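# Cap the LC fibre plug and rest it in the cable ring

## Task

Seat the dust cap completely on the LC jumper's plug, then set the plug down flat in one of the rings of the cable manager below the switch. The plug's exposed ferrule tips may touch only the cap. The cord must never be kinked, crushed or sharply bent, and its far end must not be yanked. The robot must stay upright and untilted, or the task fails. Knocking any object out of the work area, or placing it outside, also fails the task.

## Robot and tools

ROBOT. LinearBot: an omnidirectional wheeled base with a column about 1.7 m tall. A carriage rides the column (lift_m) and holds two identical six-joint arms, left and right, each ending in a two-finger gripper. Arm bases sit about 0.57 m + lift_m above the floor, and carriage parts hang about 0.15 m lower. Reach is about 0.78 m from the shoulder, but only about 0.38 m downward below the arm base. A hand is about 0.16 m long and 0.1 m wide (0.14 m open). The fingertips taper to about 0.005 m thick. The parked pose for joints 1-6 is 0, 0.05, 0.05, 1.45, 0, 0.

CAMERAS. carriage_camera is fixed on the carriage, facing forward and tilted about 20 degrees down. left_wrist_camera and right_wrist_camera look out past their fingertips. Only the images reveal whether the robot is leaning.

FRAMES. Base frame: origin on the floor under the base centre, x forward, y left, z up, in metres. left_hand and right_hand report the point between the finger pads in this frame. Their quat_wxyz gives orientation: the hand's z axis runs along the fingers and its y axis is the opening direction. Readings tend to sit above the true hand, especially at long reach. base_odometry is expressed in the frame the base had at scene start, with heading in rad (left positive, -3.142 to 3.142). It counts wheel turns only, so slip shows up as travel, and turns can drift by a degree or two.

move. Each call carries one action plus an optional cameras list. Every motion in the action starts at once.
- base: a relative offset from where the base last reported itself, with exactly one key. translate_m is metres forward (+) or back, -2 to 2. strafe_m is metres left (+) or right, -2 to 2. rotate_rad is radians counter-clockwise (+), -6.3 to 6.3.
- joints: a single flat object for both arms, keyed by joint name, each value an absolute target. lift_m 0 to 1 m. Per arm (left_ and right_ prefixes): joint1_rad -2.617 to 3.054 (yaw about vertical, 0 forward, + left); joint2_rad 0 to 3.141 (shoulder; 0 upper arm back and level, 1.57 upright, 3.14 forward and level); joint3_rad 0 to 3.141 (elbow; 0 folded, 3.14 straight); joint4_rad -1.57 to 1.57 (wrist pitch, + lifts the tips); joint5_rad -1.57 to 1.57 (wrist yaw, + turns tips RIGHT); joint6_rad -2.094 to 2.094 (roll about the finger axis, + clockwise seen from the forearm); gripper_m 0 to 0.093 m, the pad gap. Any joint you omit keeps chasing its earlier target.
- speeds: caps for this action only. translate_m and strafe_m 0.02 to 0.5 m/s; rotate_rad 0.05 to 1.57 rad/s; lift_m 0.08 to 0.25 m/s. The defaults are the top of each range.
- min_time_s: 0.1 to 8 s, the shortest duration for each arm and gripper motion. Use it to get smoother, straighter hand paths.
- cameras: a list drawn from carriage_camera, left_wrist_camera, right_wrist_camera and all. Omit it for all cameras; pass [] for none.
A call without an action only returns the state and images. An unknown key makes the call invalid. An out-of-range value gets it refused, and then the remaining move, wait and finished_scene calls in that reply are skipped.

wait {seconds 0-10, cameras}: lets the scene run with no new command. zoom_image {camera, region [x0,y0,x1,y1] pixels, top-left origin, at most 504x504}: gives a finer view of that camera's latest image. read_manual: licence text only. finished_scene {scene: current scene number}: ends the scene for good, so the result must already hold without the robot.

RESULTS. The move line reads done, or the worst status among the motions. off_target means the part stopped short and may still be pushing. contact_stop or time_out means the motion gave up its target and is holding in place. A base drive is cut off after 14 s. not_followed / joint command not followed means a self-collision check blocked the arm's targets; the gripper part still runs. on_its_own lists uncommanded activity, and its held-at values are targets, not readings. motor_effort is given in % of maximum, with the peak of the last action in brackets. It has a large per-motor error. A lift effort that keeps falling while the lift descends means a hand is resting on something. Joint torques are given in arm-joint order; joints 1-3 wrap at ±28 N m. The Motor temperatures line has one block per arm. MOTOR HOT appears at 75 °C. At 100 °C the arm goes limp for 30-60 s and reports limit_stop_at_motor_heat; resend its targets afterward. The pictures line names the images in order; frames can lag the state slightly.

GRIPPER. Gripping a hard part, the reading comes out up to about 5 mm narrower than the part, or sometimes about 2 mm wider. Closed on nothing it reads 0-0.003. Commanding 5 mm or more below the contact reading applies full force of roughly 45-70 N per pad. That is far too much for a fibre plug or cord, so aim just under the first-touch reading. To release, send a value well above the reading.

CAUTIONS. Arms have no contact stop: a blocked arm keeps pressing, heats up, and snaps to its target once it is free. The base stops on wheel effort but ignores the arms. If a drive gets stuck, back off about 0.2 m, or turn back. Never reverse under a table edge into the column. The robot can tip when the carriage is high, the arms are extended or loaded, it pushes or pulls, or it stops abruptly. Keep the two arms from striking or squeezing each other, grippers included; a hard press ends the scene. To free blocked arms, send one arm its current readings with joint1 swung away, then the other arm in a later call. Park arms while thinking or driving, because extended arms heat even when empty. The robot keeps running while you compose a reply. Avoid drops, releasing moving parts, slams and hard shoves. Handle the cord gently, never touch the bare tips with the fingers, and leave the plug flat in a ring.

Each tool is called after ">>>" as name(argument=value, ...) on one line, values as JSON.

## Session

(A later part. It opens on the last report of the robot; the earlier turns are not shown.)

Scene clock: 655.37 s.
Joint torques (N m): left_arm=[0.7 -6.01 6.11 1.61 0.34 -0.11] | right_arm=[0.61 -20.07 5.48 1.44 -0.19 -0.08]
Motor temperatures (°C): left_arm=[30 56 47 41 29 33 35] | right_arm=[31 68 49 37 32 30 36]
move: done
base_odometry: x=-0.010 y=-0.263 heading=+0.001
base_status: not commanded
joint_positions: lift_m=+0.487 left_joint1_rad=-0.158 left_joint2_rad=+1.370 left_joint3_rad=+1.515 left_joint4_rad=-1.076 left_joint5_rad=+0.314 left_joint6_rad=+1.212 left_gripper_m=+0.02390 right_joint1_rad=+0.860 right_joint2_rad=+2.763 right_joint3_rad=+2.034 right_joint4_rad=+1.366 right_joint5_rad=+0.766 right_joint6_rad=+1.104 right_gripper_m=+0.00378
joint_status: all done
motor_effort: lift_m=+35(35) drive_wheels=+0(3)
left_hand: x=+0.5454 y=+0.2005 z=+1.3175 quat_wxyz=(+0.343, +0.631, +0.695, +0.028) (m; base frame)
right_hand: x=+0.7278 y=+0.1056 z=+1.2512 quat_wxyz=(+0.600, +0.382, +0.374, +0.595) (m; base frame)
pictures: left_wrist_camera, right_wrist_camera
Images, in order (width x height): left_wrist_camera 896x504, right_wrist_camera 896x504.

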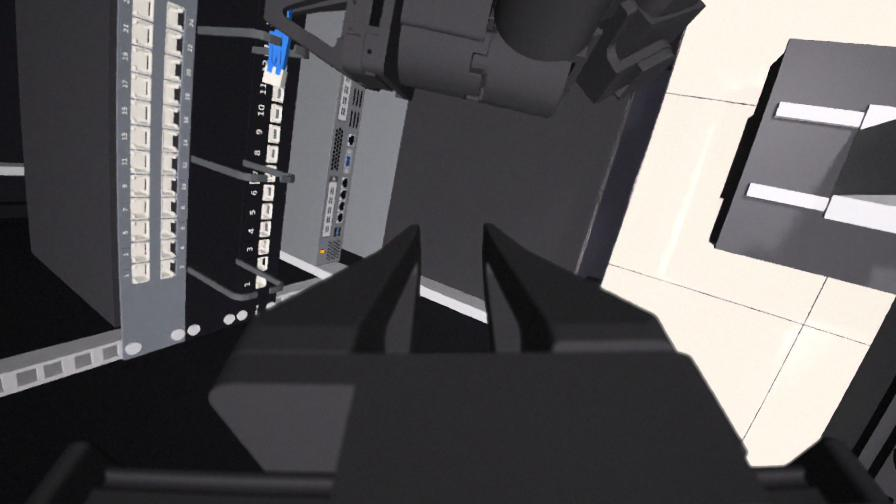

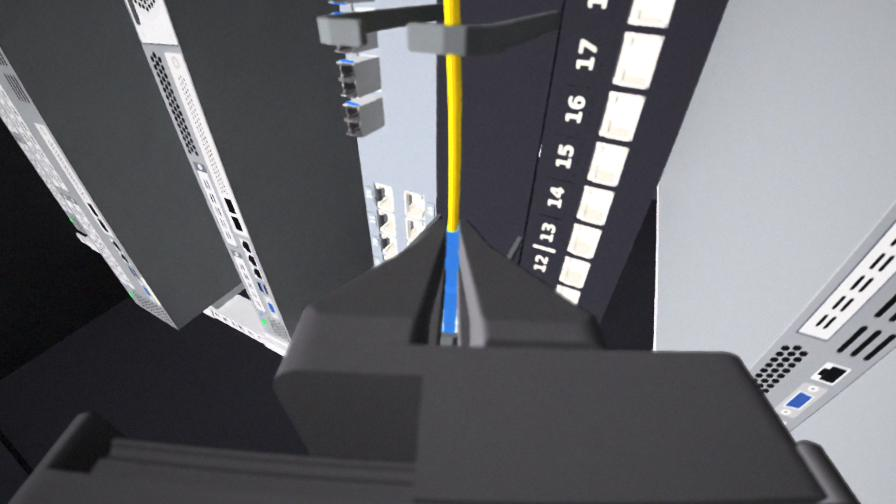

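>>> move(joints={"left_joint1_rad":0.058,"left_joint2_rad":1.012,"left_joint3_rad":0.936,"left_joint4_rad":-0.315,"left_joint5_rad":0,"left_joint6_rad":0,"right_joint1_rad":0.879,"right_joint2_rad":2.596,"right_joint3_rad":1.908,"right_joint4_rad":1.142,"right_joint5_rad":0.844,"right_joint6_rad":1.242}, min_time_s=1.0, cameras=[])

>>> move(joints={"right_joint1_rad":0.888,"right_joint2_rad":2.488,"right_joint3_rad":1.866,"right_joint4_rad":0.864,"right_joint5_rad":0.888,"right_joint6_rad":1.397}, min_time_s=0.9, cameras=["left_wrist_camera"])

>>> move(joints={"right_joint1_rad":0.894,"right_joint2_rad":2.412,"right_joint3_rad":1.938,"right_joint4_rad":0.506,"right_joint5_rad":0.904,"right_joint6_rad":1.58}, min_time_s=0.9, cameras=["left_wrist_camera","right_wrist_camera"])

>>> zoom_image(camera="left_wrist_camera", region=[660, 80, 800, 180])

>>> zoom_image(camera="right_wrist_camera", region=[390, 220, 530, 360])

Scene clock: 669.60 s.
Joint torques (N m): left_arm=[0.64 -3.63 6.94 2.27 -0.06 -0.09] | right_arm=[0.58 -19.63 5.7 1.75 -0.1 -0.07]
Motor temperatures (°C): left_arm=[29 52 47 40 29 33 35] | right_arm=[31 75 48 37 32 30 36]
move: done
MOTOR HOT: joint 2 (shoulder) of the right arm reports 75 °C; the controller stops that arm at 100 °C. To cool a motor, set the load down, stop pushing, or move to a pose that needs little force.
base_odometry: x=-0.010 y=-0.263 heading=+0.001
base_status: not commanded
joint_positions: lift_m=+0.487 left_joint1_rad=+0.051 left_joint2_rad=+1.026 left_joint3_rad=+0.952 left_joint4_rad=-0.333 left_joint5_rad=+0.013 left_joint6_rad=+0.012 left_gripper_m=+0.02390 right_joint1_rad=+0.873 right_joint2_rad=+2.633 right_joint3_rad=+1.921 right_joint4_rad=+1.155 right_joint5_rad=+0.833 right_joint6_rad=+1.231 right_gripper_m=+0.00378
joint_status: all done
motor_effort: lift_m=+35(36) drive_wheels=-3(5)
left_hand: x=+0.5727 y=+0.3228 z=+1.3250 quat_wxyz=(+0.550, -0.012, +0.835, +0.012) (m; base frame)
right_hand: x=+0.7282 y=+0.1067 z=+1.2500 quat_wxyz=(+0.571, +0.424, +0.420, +0.564) (m; base frame)
pictures: none
No camera images: "cameras" was empty.

Scene clock: 670.97 s.
Joint torques (N m): left_arm=[0.61 -3.62 6.93 2.27 -0.06 -0.08] | right_arm=[0.59 -19.14 6.01 1.95 -0.02 -0.09]
Motor temperatures (°C): left_arm=[29 52 47 41 29 33 35] | right_arm=[31 75 48 37 32 30 36]
move: done
MOTOR HOT: still on. Joint 2 (shoulder) of the right arm reports 75 °C.
base_odometry: x=-0.010 y=-0.263 heading=+0.001
base_status: not commanded
joint_positions: lift_m=+0.487 left_joint1_rad=+0.051 left_joint2_rad=+1.026 left_joint3_rad=+0.952 left_joint4_rad=-0.331 left_joint5_rad=+0.012 left_joint6_rad=+0.011 left_gripper_m=+0.02390 right_joint1_rad=+0.882 right_joint2_rad=+2.522 right_joint3_rad=+1.879 right_joint4_rad=+0.879 right_joint5_rad=+0.878 right_joint6_rad=+1.385 right_gripper_m=+0.00378
joint_status: all done
motor_effort: lift_m=+35(35) drive_wheels=+1(3)
left_hand: x=+0.5728 y=+0.3230 z=+1.3253 quat_wxyz=(+0.550, -0.013, +0.835, +0.012) (m; base frame)
right_hand: x=+0.7278 y=+0.1074 z=+1.2522 quat_wxyz=(+0.539, +0.463, +0.459, +0.533) (m; base frame)
pictures: left_wrist_camera
Images, in order (width x height): left_wrist_camera 896x504.

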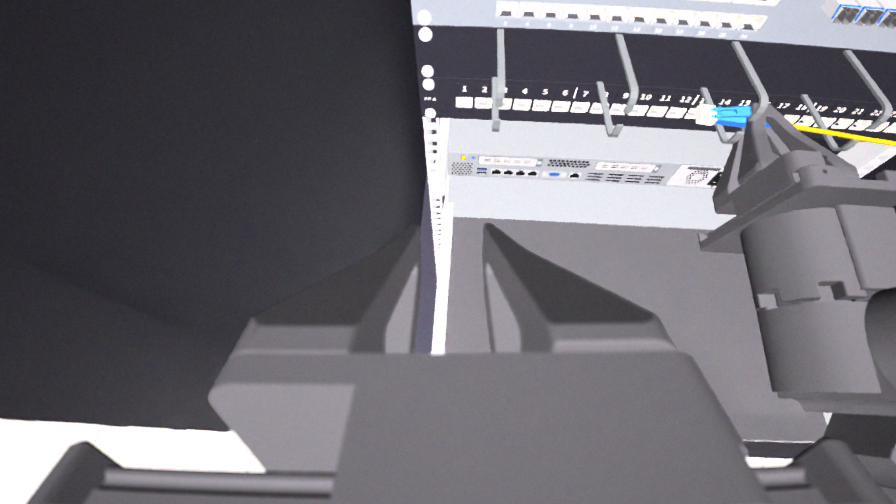

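Scene clock: 672.37 s.
Joint torques (N m): left_arm=[0.65 -3.63 6.94 2.27 -0.06 -0.09] | right_arm=[0.57 -18.95 9.63 2.05 0.1 -0.07]
Motor temperatures (°C): left_arm=[29 52 47 41 29 33 35] | right_arm=[31 75 48 37 32 30 36]
move: done
MOTOR HOT: still on. Joint 2 (shoulder) of the right arm reports 75 °C.
base_odometry: x=-0.010 y=-0.263 heading=+0.001
base_status: not commanded
joint_positions: lift_m=+0.487 left_joint1_rad=+0.051 left_joint2_rad=+1.026 left_joint3_rad=+0.952 left_joint4_rad=-0.331 left_joint5_rad=+0.012 left_joint6_rad=+0.010 left_gripper_m=+0.02390 right_joint1_rad=+0.888 right_joint2_rad=+2.446 right_joint3_rad=+1.914 right_joint4_rad=+0.521 right_joint5_rad=+0.897 right_joint6_rad=+1.569 right_gripper_m=+0.00378
joint_status: all done
motor_effort: lift_m=+35(36) drive_wheels=+0(4)
left_hand: x=+0.5728 y=+0.3231 z=+1.3254 quat_wxyz=(+0.551, -0.014, +0.835, +0.012) (m; base frame)
right_hand: x=+0.7268 y=+0.1089 z=+1.2493 quat_wxyz=(+0.503, +0.501, +0.502, +0.493) (m; base frame)
pictures: left_wrist_camera, right_wrist_camera
Images, in order (width x height): left_wrist_camera 896x504, right_wrist_camera 896x504.

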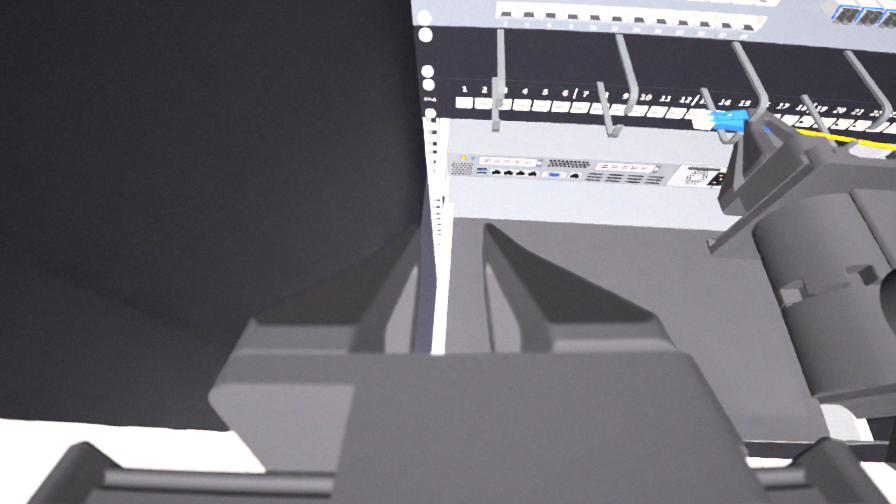

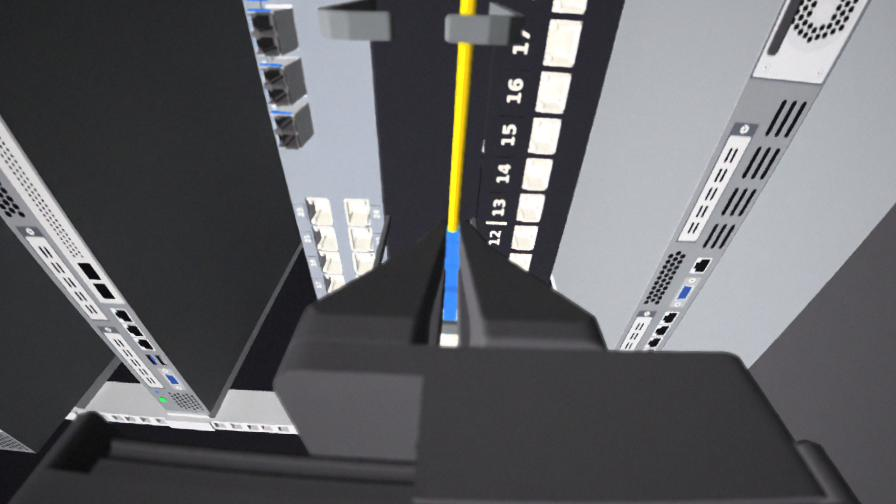

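Scaled by 3.600 from the camera's 896x504 image, which has a finer 1280x720 frame.

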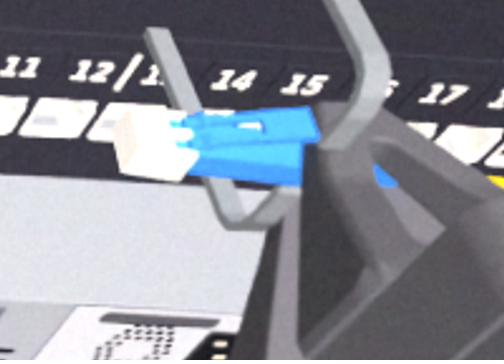

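Scaled by 3.600 from the camera's 896x504 image, which has a finer 1280x720 frame.

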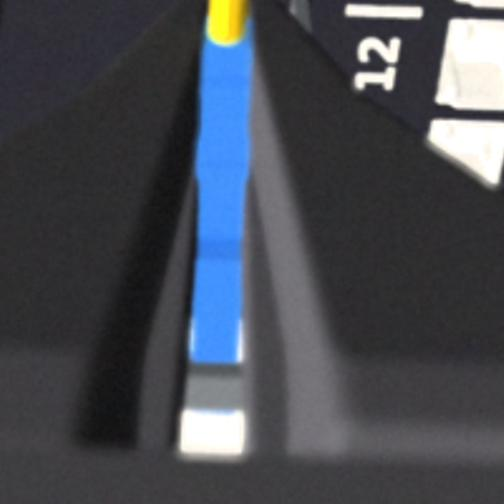

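>>> move(joints={"lift_m":0.479}, cameras=["left_wrist_camera","right_wrist_camera"], speeds={"lift_m":0.08})

>>> zoom_image(camera="left_wrist_camera", region=[660, 80, 800, 180])

>>> zoom_image(camera="right_wrist_camera", region=[390, 220, 530, 360])

Scene clock: 677.73 s.
Joint torques (N m): left_arm=[0.64 -3.41 7.42 2.2 -0.04 -0.09] | right_arm=[0.53 -18.48 9.4 2.13 0.08 -0.11]
Motor temperatures (°C): left_arm=[29 51 47 41 29 33 35] | right_arm=[31 73 49 38 32 30 36]
move: done
MOTOR HOT: still on. Joint 2 (shoulder) of the right arm reports 73 °C.
base_odometry: x=-0.010 y=-0.263 heading=+0.001
base_status: not commanded
joint_positions: lift_m=+0.479 left_joint1_rad=+0.051 left_joint2_rad=+1.023 left_joint3_rad=+0.947 left_joint4_rad=-0.324 left_joint5_rad=+0.011 left_joint6_rad=+0.010 left_gripper_m=+0.02390 right_joint1_rad=+0.888 right_joint2_rad=+2.440 right_joint3_rad=+1.916 right_joint4_rad=+0.513 right_joint5_rad=+0.899 right_joint6_rad=+1.570 right_gripper_m=+0.00378
joint_status: all done
motor_effort: lift_m=+34(34) drive_wheels=+1(3)
left_hand: x=+0.5727 y=+0.3232 z=+1.3173 quat_wxyz=(+0.552, -0.014, +0.834, +0.012) (m; base frame)
right_hand: x=+0.7266 y=+0.1083 z=+1.2444 quat_wxyz=(+0.503, +0.502, +0.501, +0.493) (m; base frame)
pictures: left_wrist_camera, right_wrist_camera
Images, in order (width x height): left_wrist_camera 896x504, right_wrist_camera 896x504.

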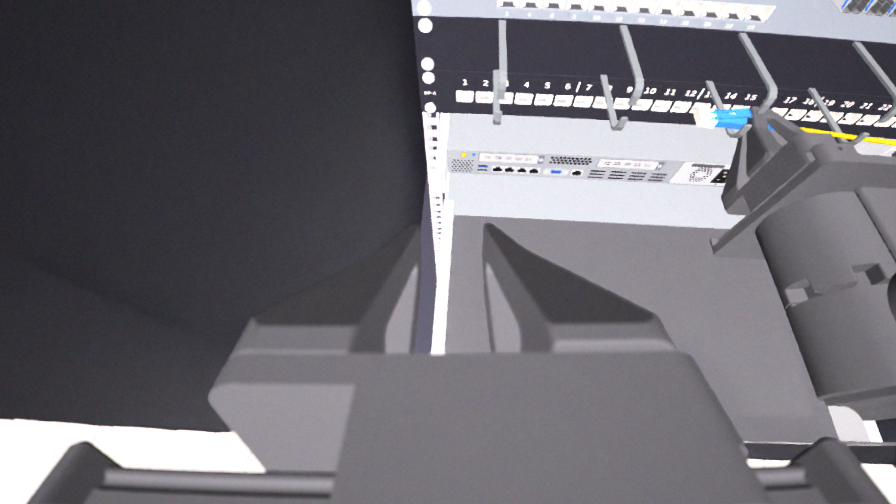

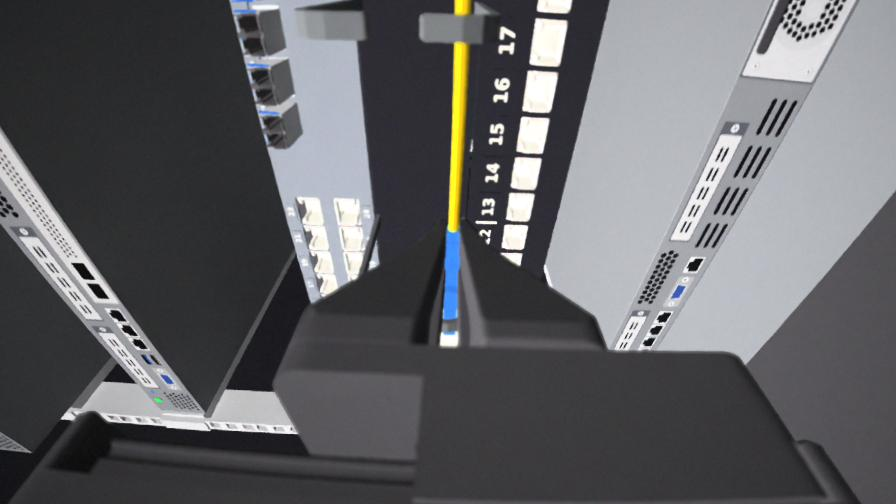

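Scaled by 3.600 from the camera's 896x504 image, which has a finer 1280x720 frame.

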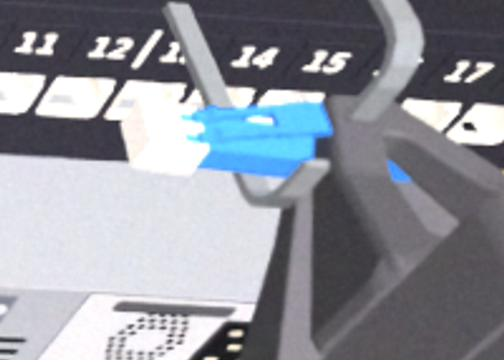

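Scaled by 3.600 from the camera's 896x504 image, which has a finer 1280x720 frame.

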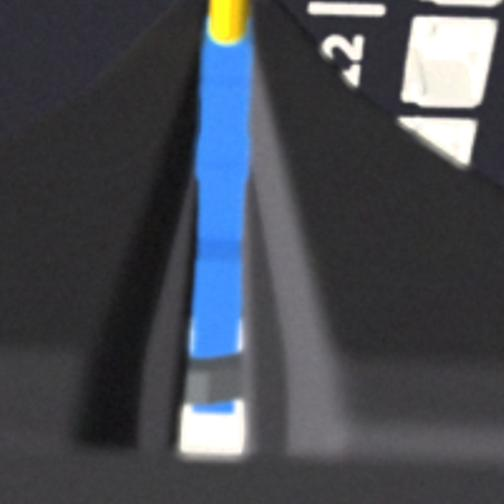

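>>> move(joints={"lift_m":0.4765}, cameras=["left_wrist_camera"], speeds={"lift_m":0.08})

>>> zoom_image(camera="left_wrist_camera", region=[660, 80, 800, 180])

Scene clock: 681.70 s.
Joint torques (N m): left_arm=[0.61 -3.33 7.42 2.18 -0.05 -0.08] | right_arm=[0.55 -18.32 9.42 2.16 0.08 -0.11]
Motor temperatures (°C): left_arm=[29 50 47 42 29 33 35] | right_arm=[31 72 49 38 32 30 36]
move: done
MOTOR HOT: cleared for the motors of the right arm.
base_odometry: x=-0.010 y=-0.263 heading=+0.001
base_status: not commanded
joint_positions: lift_m=+0.477 left_joint1_rad=+0.051 left_joint2_rad=+1.023 left_joint3_rad=+0.947 left_joint4_rad=-0.324 left_joint5_rad=+0.011 left_joint6_rad=+0.010 left_gripper_m=+0.02390 right_joint1_rad=+0.888 right_joint2_rad=+2.439 right_joint3_rad=+1.916 right_joint4_rad=+0.512 right_joint5_rad=+0.899 right_joint6_rad=+1.571 right_gripper_m=+0.00378
joint_status: all done
motor_effort: lift_m=+33(33) drive_wheels=+1(3)
left_hand: x=+0.5727 y=+0.3232 z=+1.3153 quat_wxyz=(+0.553, -0.014, +0.833, +0.012) (m; base frame)
right_hand: x=+0.7265 y=+0.1081 z=+1.2427 quat_wxyz=(+0.503, +0.503, +0.501, +0.494) (m; base frame)
pictures: left_wrist_camera
Images, in order (width x height): left_wrist_camera 896x504.

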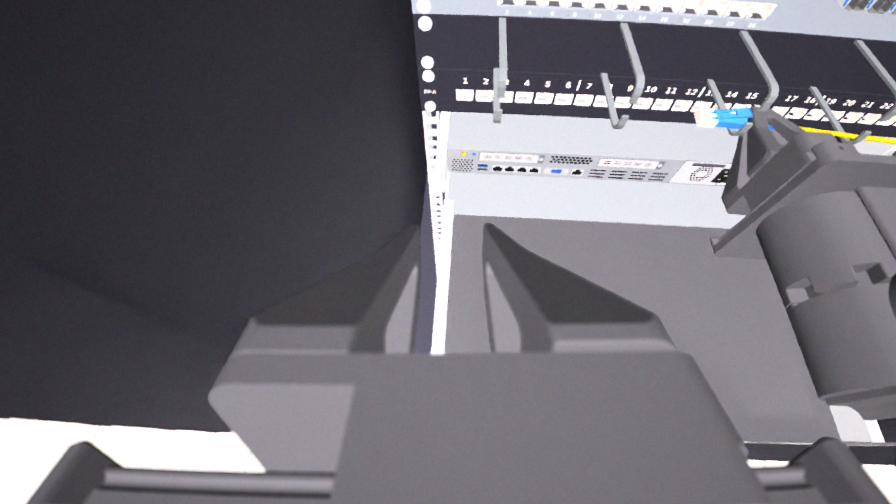

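Scaled by 3.600 from the camera's 896x504 image, which has a finer 1280x720 frame.

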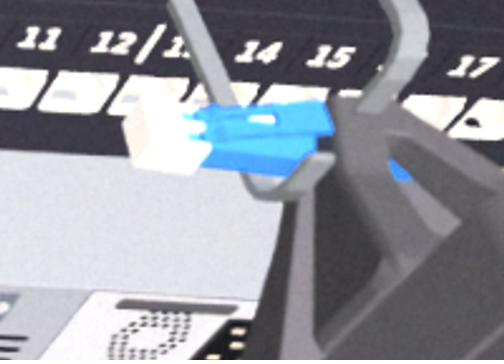

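>>> move(joints={"lift_m":0.474}, cameras=["left_wrist_camera"], speeds={"lift_m":0.08})

>>> zoom_image(camera="left_wrist_camera", region=[660, 80, 800, 180])

Scene clock: 687.80 s.
Joint torques (N m): left_arm=[0.62 -3.28 7.35 2.19 -0.04 -0.08] | right_arm=[0.57 -18.14 9.36 2.12 0.07 -0.12]
Motor temperatures (°C): left_arm=[29 49 47 43 29 33 34] | right_arm=[31 74 49 38 32 30 36]
move: done
base_odometry: x=-0.010 y=-0.263 heading=+0.001
base_status: not commanded
joint_positions: lift_m=+0.474 left_joint1_rad=+0.051 left_joint2_rad=+1.022 left_joint3_rad=+0.947 left_joint4_rad=-0.323 left_joint5_rad=+0.011 left_joint6_rad=+0.010 left_gripper_m=+0.02390 right_joint1_rad=+0.888 right_joint2_rad=+2.438 right_joint3_rad=+1.918 right_joint4_rad=+0.515 right_joint5_rad=+0.899 right_joint6_rad=+1.572 right_gripper_m=+0.00378
joint_status: all done
motor_effort: lift_m=+33(34) drive_wheels=+0(3)
left_hand: x=+0.5726 y=+0.3232 z=+1.3131 quat_wxyz=(+0.553, -0.014, +0.833, +0.012) (m; base frame)
right_hand: x=+0.7265 y=+0.1082 z=+1.2418 quat_wxyz=(+0.503, +0.503, +0.499, +0.496) (m; base frame)
pictures: left_wrist_camera
Images, in order (width x height): left_wrist_camera 896x504.

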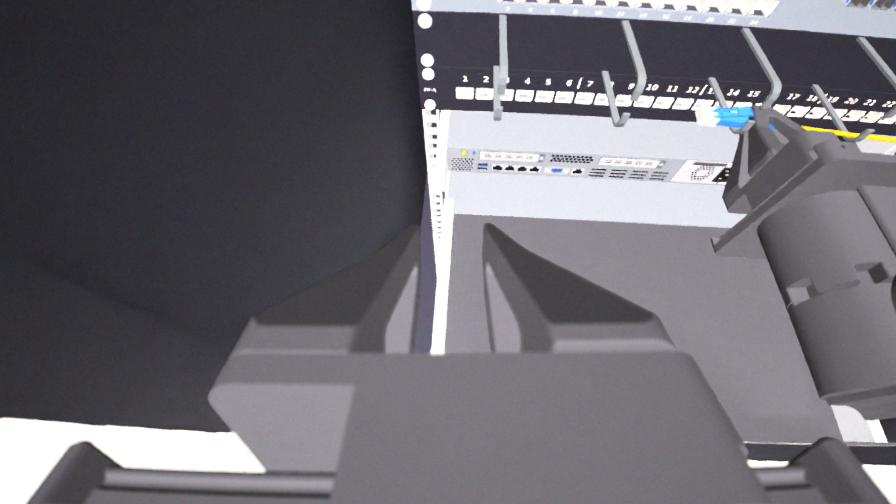

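Scaled by 3.600 from the camera's 896x504 image, which has a finer 1280x720 frame.

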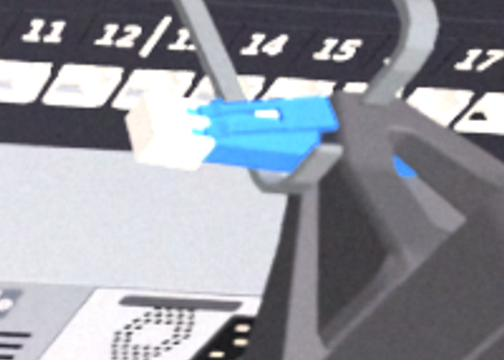

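>>> move(joints={"right_gripper_m":0.010}, min_time_s=0.8, cameras=["left_wrist_camera","right_wrist_camera"])

>>> zoom_image(camera="left_wrist_camera", region=[660, 80, 800, 180])

>>> zoom_image(camera="right_wrist_camera", region=[390, 220, 530, 360])

Scene clock: 692.87 s.
Joint torques (N m): left_arm=[0.59 -3.29 7.42 2.18 -0.05 -0.09] | right_arm=[0.59 -18.17 9.33 2.12 0.07 -0.12]
Motor temperatures (°C): left_arm=[29 48 47 43 29 33 34] | right_arm=[31 75 49 39 32 30 36]
move: done
MOTOR HOT: joint 2 (shoulder) of the right arm reports 75 °C; the controller stops that arm at 100 °C. To cool a motor, set the load down, stop pushing, or move to a pose that needs little force.
base_odometry: x=-0.010 y=-0.263 heading=+0.001
base_status: not commanded
joint_positions: lift_m=+0.474 left_joint1_rad=+0.051 left_joint2_rad=+1.022 left_joint3_rad=+0.947 left_joint4_rad=-0.323 left_joint5_rad=+0.011 left_joint6_rad=+0.010 left_gripper_m=+0.02390 right_joint1_rad=+0.888 right_joint2_rad=+2.438 right_joint3_rad=+1.918 right_joint4_rad=+0.515 right_joint5_rad=+0.899 right_joint6_rad=+1.572 right_gripper_m=+0.00989
joint_status: all done
motor_effort: lift_m=+33(34) drive_wheels=+1(4)
left_hand: x=+0.5726 y=+0.3232 z=+1.3131 quat_wxyz=(+0.553, -0.014, +0.833, +0.012) (m; base frame)
right_hand: x=+0.7265 y=+0.1082 z=+1.2418 quat_wxyz=(+0.503, +0.503, +0.499, +0.496) (m; base frame)
pictures: left_wrist_camera, right_wrist_camera
Images, in order (width x height): left_wrist_camera 896x504, right_wrist_camera 896x504.

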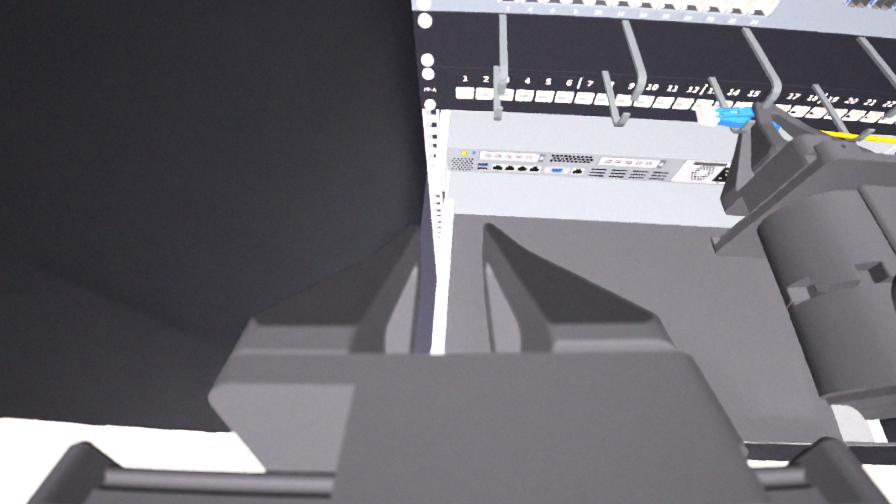

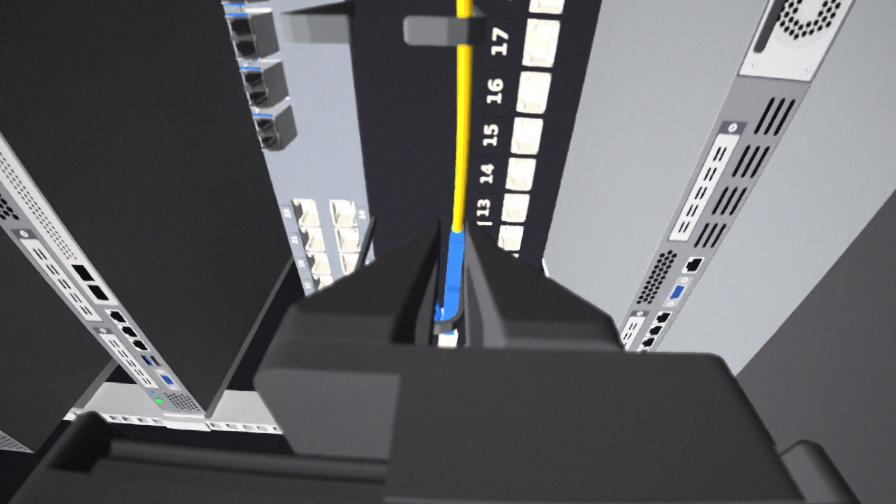

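Scaled by 3.600 from the camera's 896x504 image, which has a finer 1280x720 frame.

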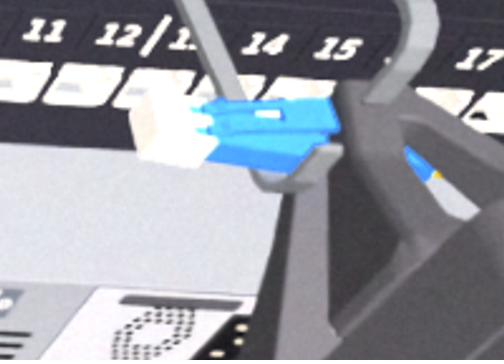

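Scaled by 3.600 from the camera's 896x504 image, which has a finer 1280x720 frame.

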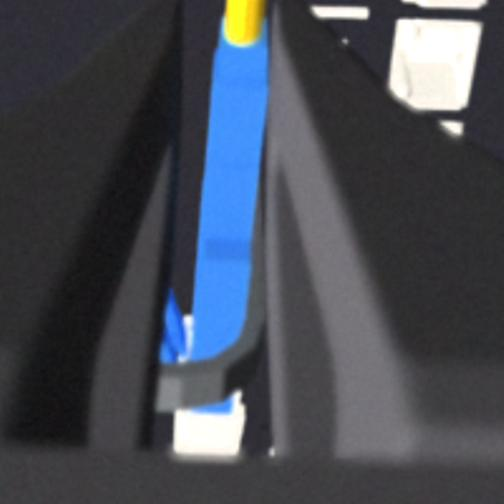

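>>> move(joints={"right_gripper_m":0.018}, min_time_s=0.5, cameras=[])

>>> move(joints={"right_joint1_rad":0.990,"right_joint2_rad":2.252,"right_joint3_rad":1.645,"right_joint4_rad":0.645,"right_joint5_rad":1.004}, min_time_s=1.4, cameras=["left_wrist_camera","right_wrist_camera"])

>>> zoom_image(camera="left_wrist_camera", region=[660, 80, 800, 180])

>>> zoom_image(camera="right_wrist_camera", region=[390, 140, 530, 300])

Scene clock: 700.93 s.
Joint torques (N m): left_arm=[0.61 -3.28 7.42 2.18 -0.04 -0.09] | right_arm=[0.58 -18.15 9.35 2.11 0.07 -0.13]
Motor temperatures (°C): left_arm=[29 47 47 44 29 33 34] | right_arm=[31 78 49 39 32 30 35]
move: done
MOTOR HOT: still on. Joint 2 (shoulder) of the right arm reports 78 °C.
base_odometry: x=-0.010 y=-0.263 heading=+0.001
base_status: not commanded
joint_positions: lift_m=+0.474 left_joint1_rad=+0.051 left_joint2_rad=+1.022 left_joint3_rad=+0.947 left_joint4_rad=-0.323 left_joint5_rad=+0.011 left_joint6_rad=+0.010 left_gripper_m=+0.02390 right_joint1_rad=+0.888 right_joint2_rad=+2.438 right_joint3_rad=+1.918 right_joint4_rad=+0.515 right_joint5_rad=+0.899 right_joint6_rad=+1.572 right_gripper_m=+0.01786
joint_status: all done
motor_effort: lift_m=+33(34) drive_wheels=+1(5)
left_hand: x=+0.5726 y=+0.3232 z=+1.3131 quat_wxyz=(+0.553, -0.014, +0.833, +0.012) (m; base frame)
right_hand: x=+0.7265 y=+0.1082 z=+1.2418 quat_wxyz=(+0.503, +0.503, +0.499, +0.496) (m; base frame)
pictures: none
No camera images: "cameras" was empty.

Scene clock: 702.63 s.
Joint torques (N m): left_arm=[0.64 -3.28 7.42 2.18 -0.05 -0.09] | right_arm=[0.44 -17.62 6 2.21 0.14 -0.12]
Motor temperatures (°C): left_arm=[29 47 47 44 29 33 34] | right_arm=[31 78 48 39 32 30 35]
move: done
MOTOR HOT: still on. Joint 2 (shoulder) of the right arm reports 78 °C.
base_odometry: x=-0.010 y=-0.263 heading=+0.001
base_status: not commanded
joint_positions: lift_m=+0.474 left_joint1_rad=+0.051 left_joint2_rad=+1.022 left_joint3_rad=+0.947 left_joint4_rad=-0.323 left_joint5_rad=+0.011 left_joint6_rad=+0.010 left_gripper_m=+0.02390 right_joint1_rad=+0.985 right_joint2_rad=+2.286 right_joint3_rad=+1.659 right_joint4_rad=+0.642 right_joint5_rad=+0.993 right_joint6_rad=+1.572 right_gripper_m=+0.01786
joint_status: all done
motor_effort: lift_m=+34(34) drive_wheels=+0(4)
left_hand: x=+0.5726 y=+0.3232 z=+1.3131 quat_wxyz=(+0.553, -0.014, +0.833, +0.012) (m; base frame)
right_hand: x=+0.6638 y=+0.1091 z=+1.2483 quat_wxyz=(+0.501, +0.503, +0.492, +0.504) (m; base frame)
pictures: left_wrist_camera, right_wrist_camera
Images, in order (width x height): left_wrist_camera 896x504, right_wrist_camera 896x504.

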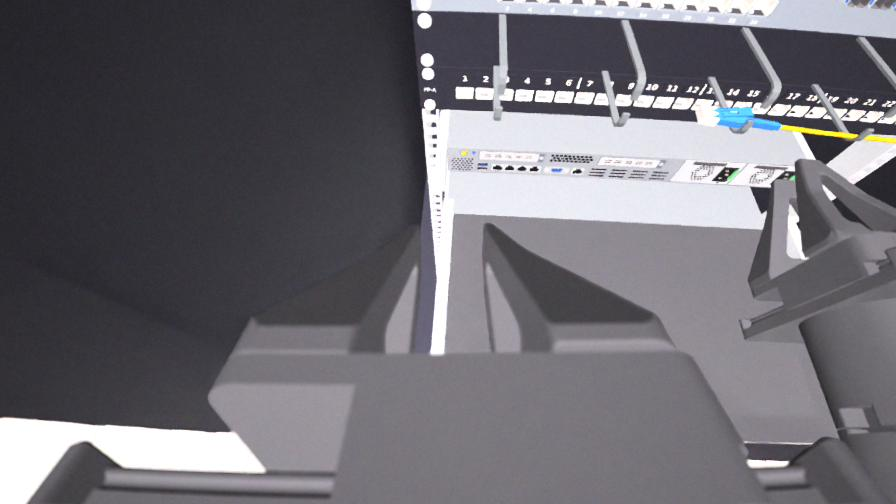

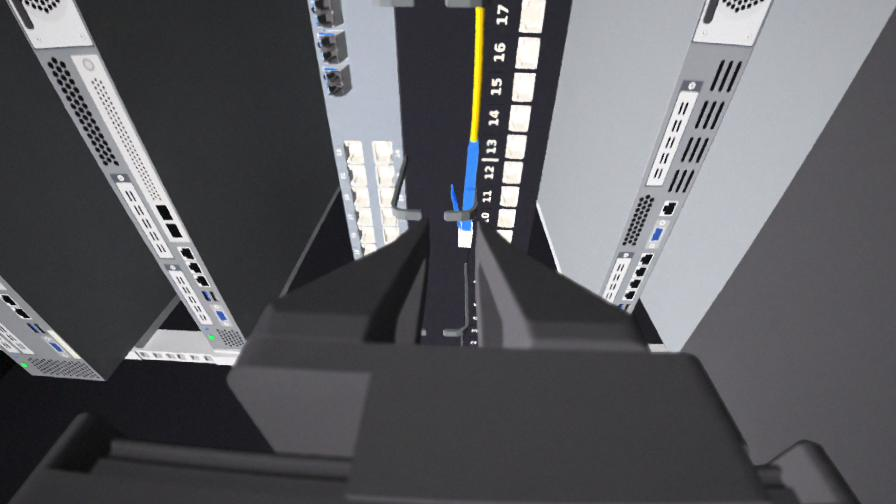

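Scaled by 3.600 from the camera's 896x504 image, which has a finer 1280x720 frame.

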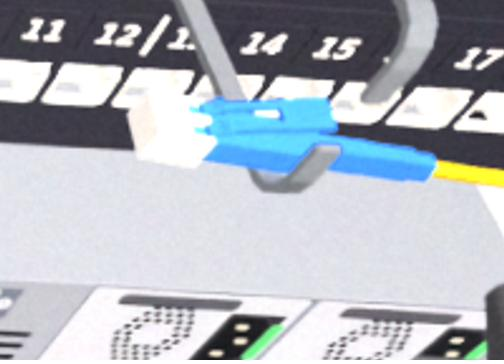

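Scaled by 3.150 from the camera's 896x504 image, which has a finer 1280x720 frame.

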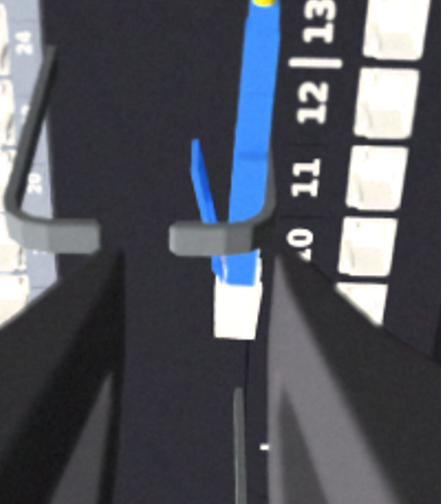

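Plug rests level in the ring with the cap fully on, same as scene 1.

>>> finished_scene(scene=2)

The scene is finished: the task was done.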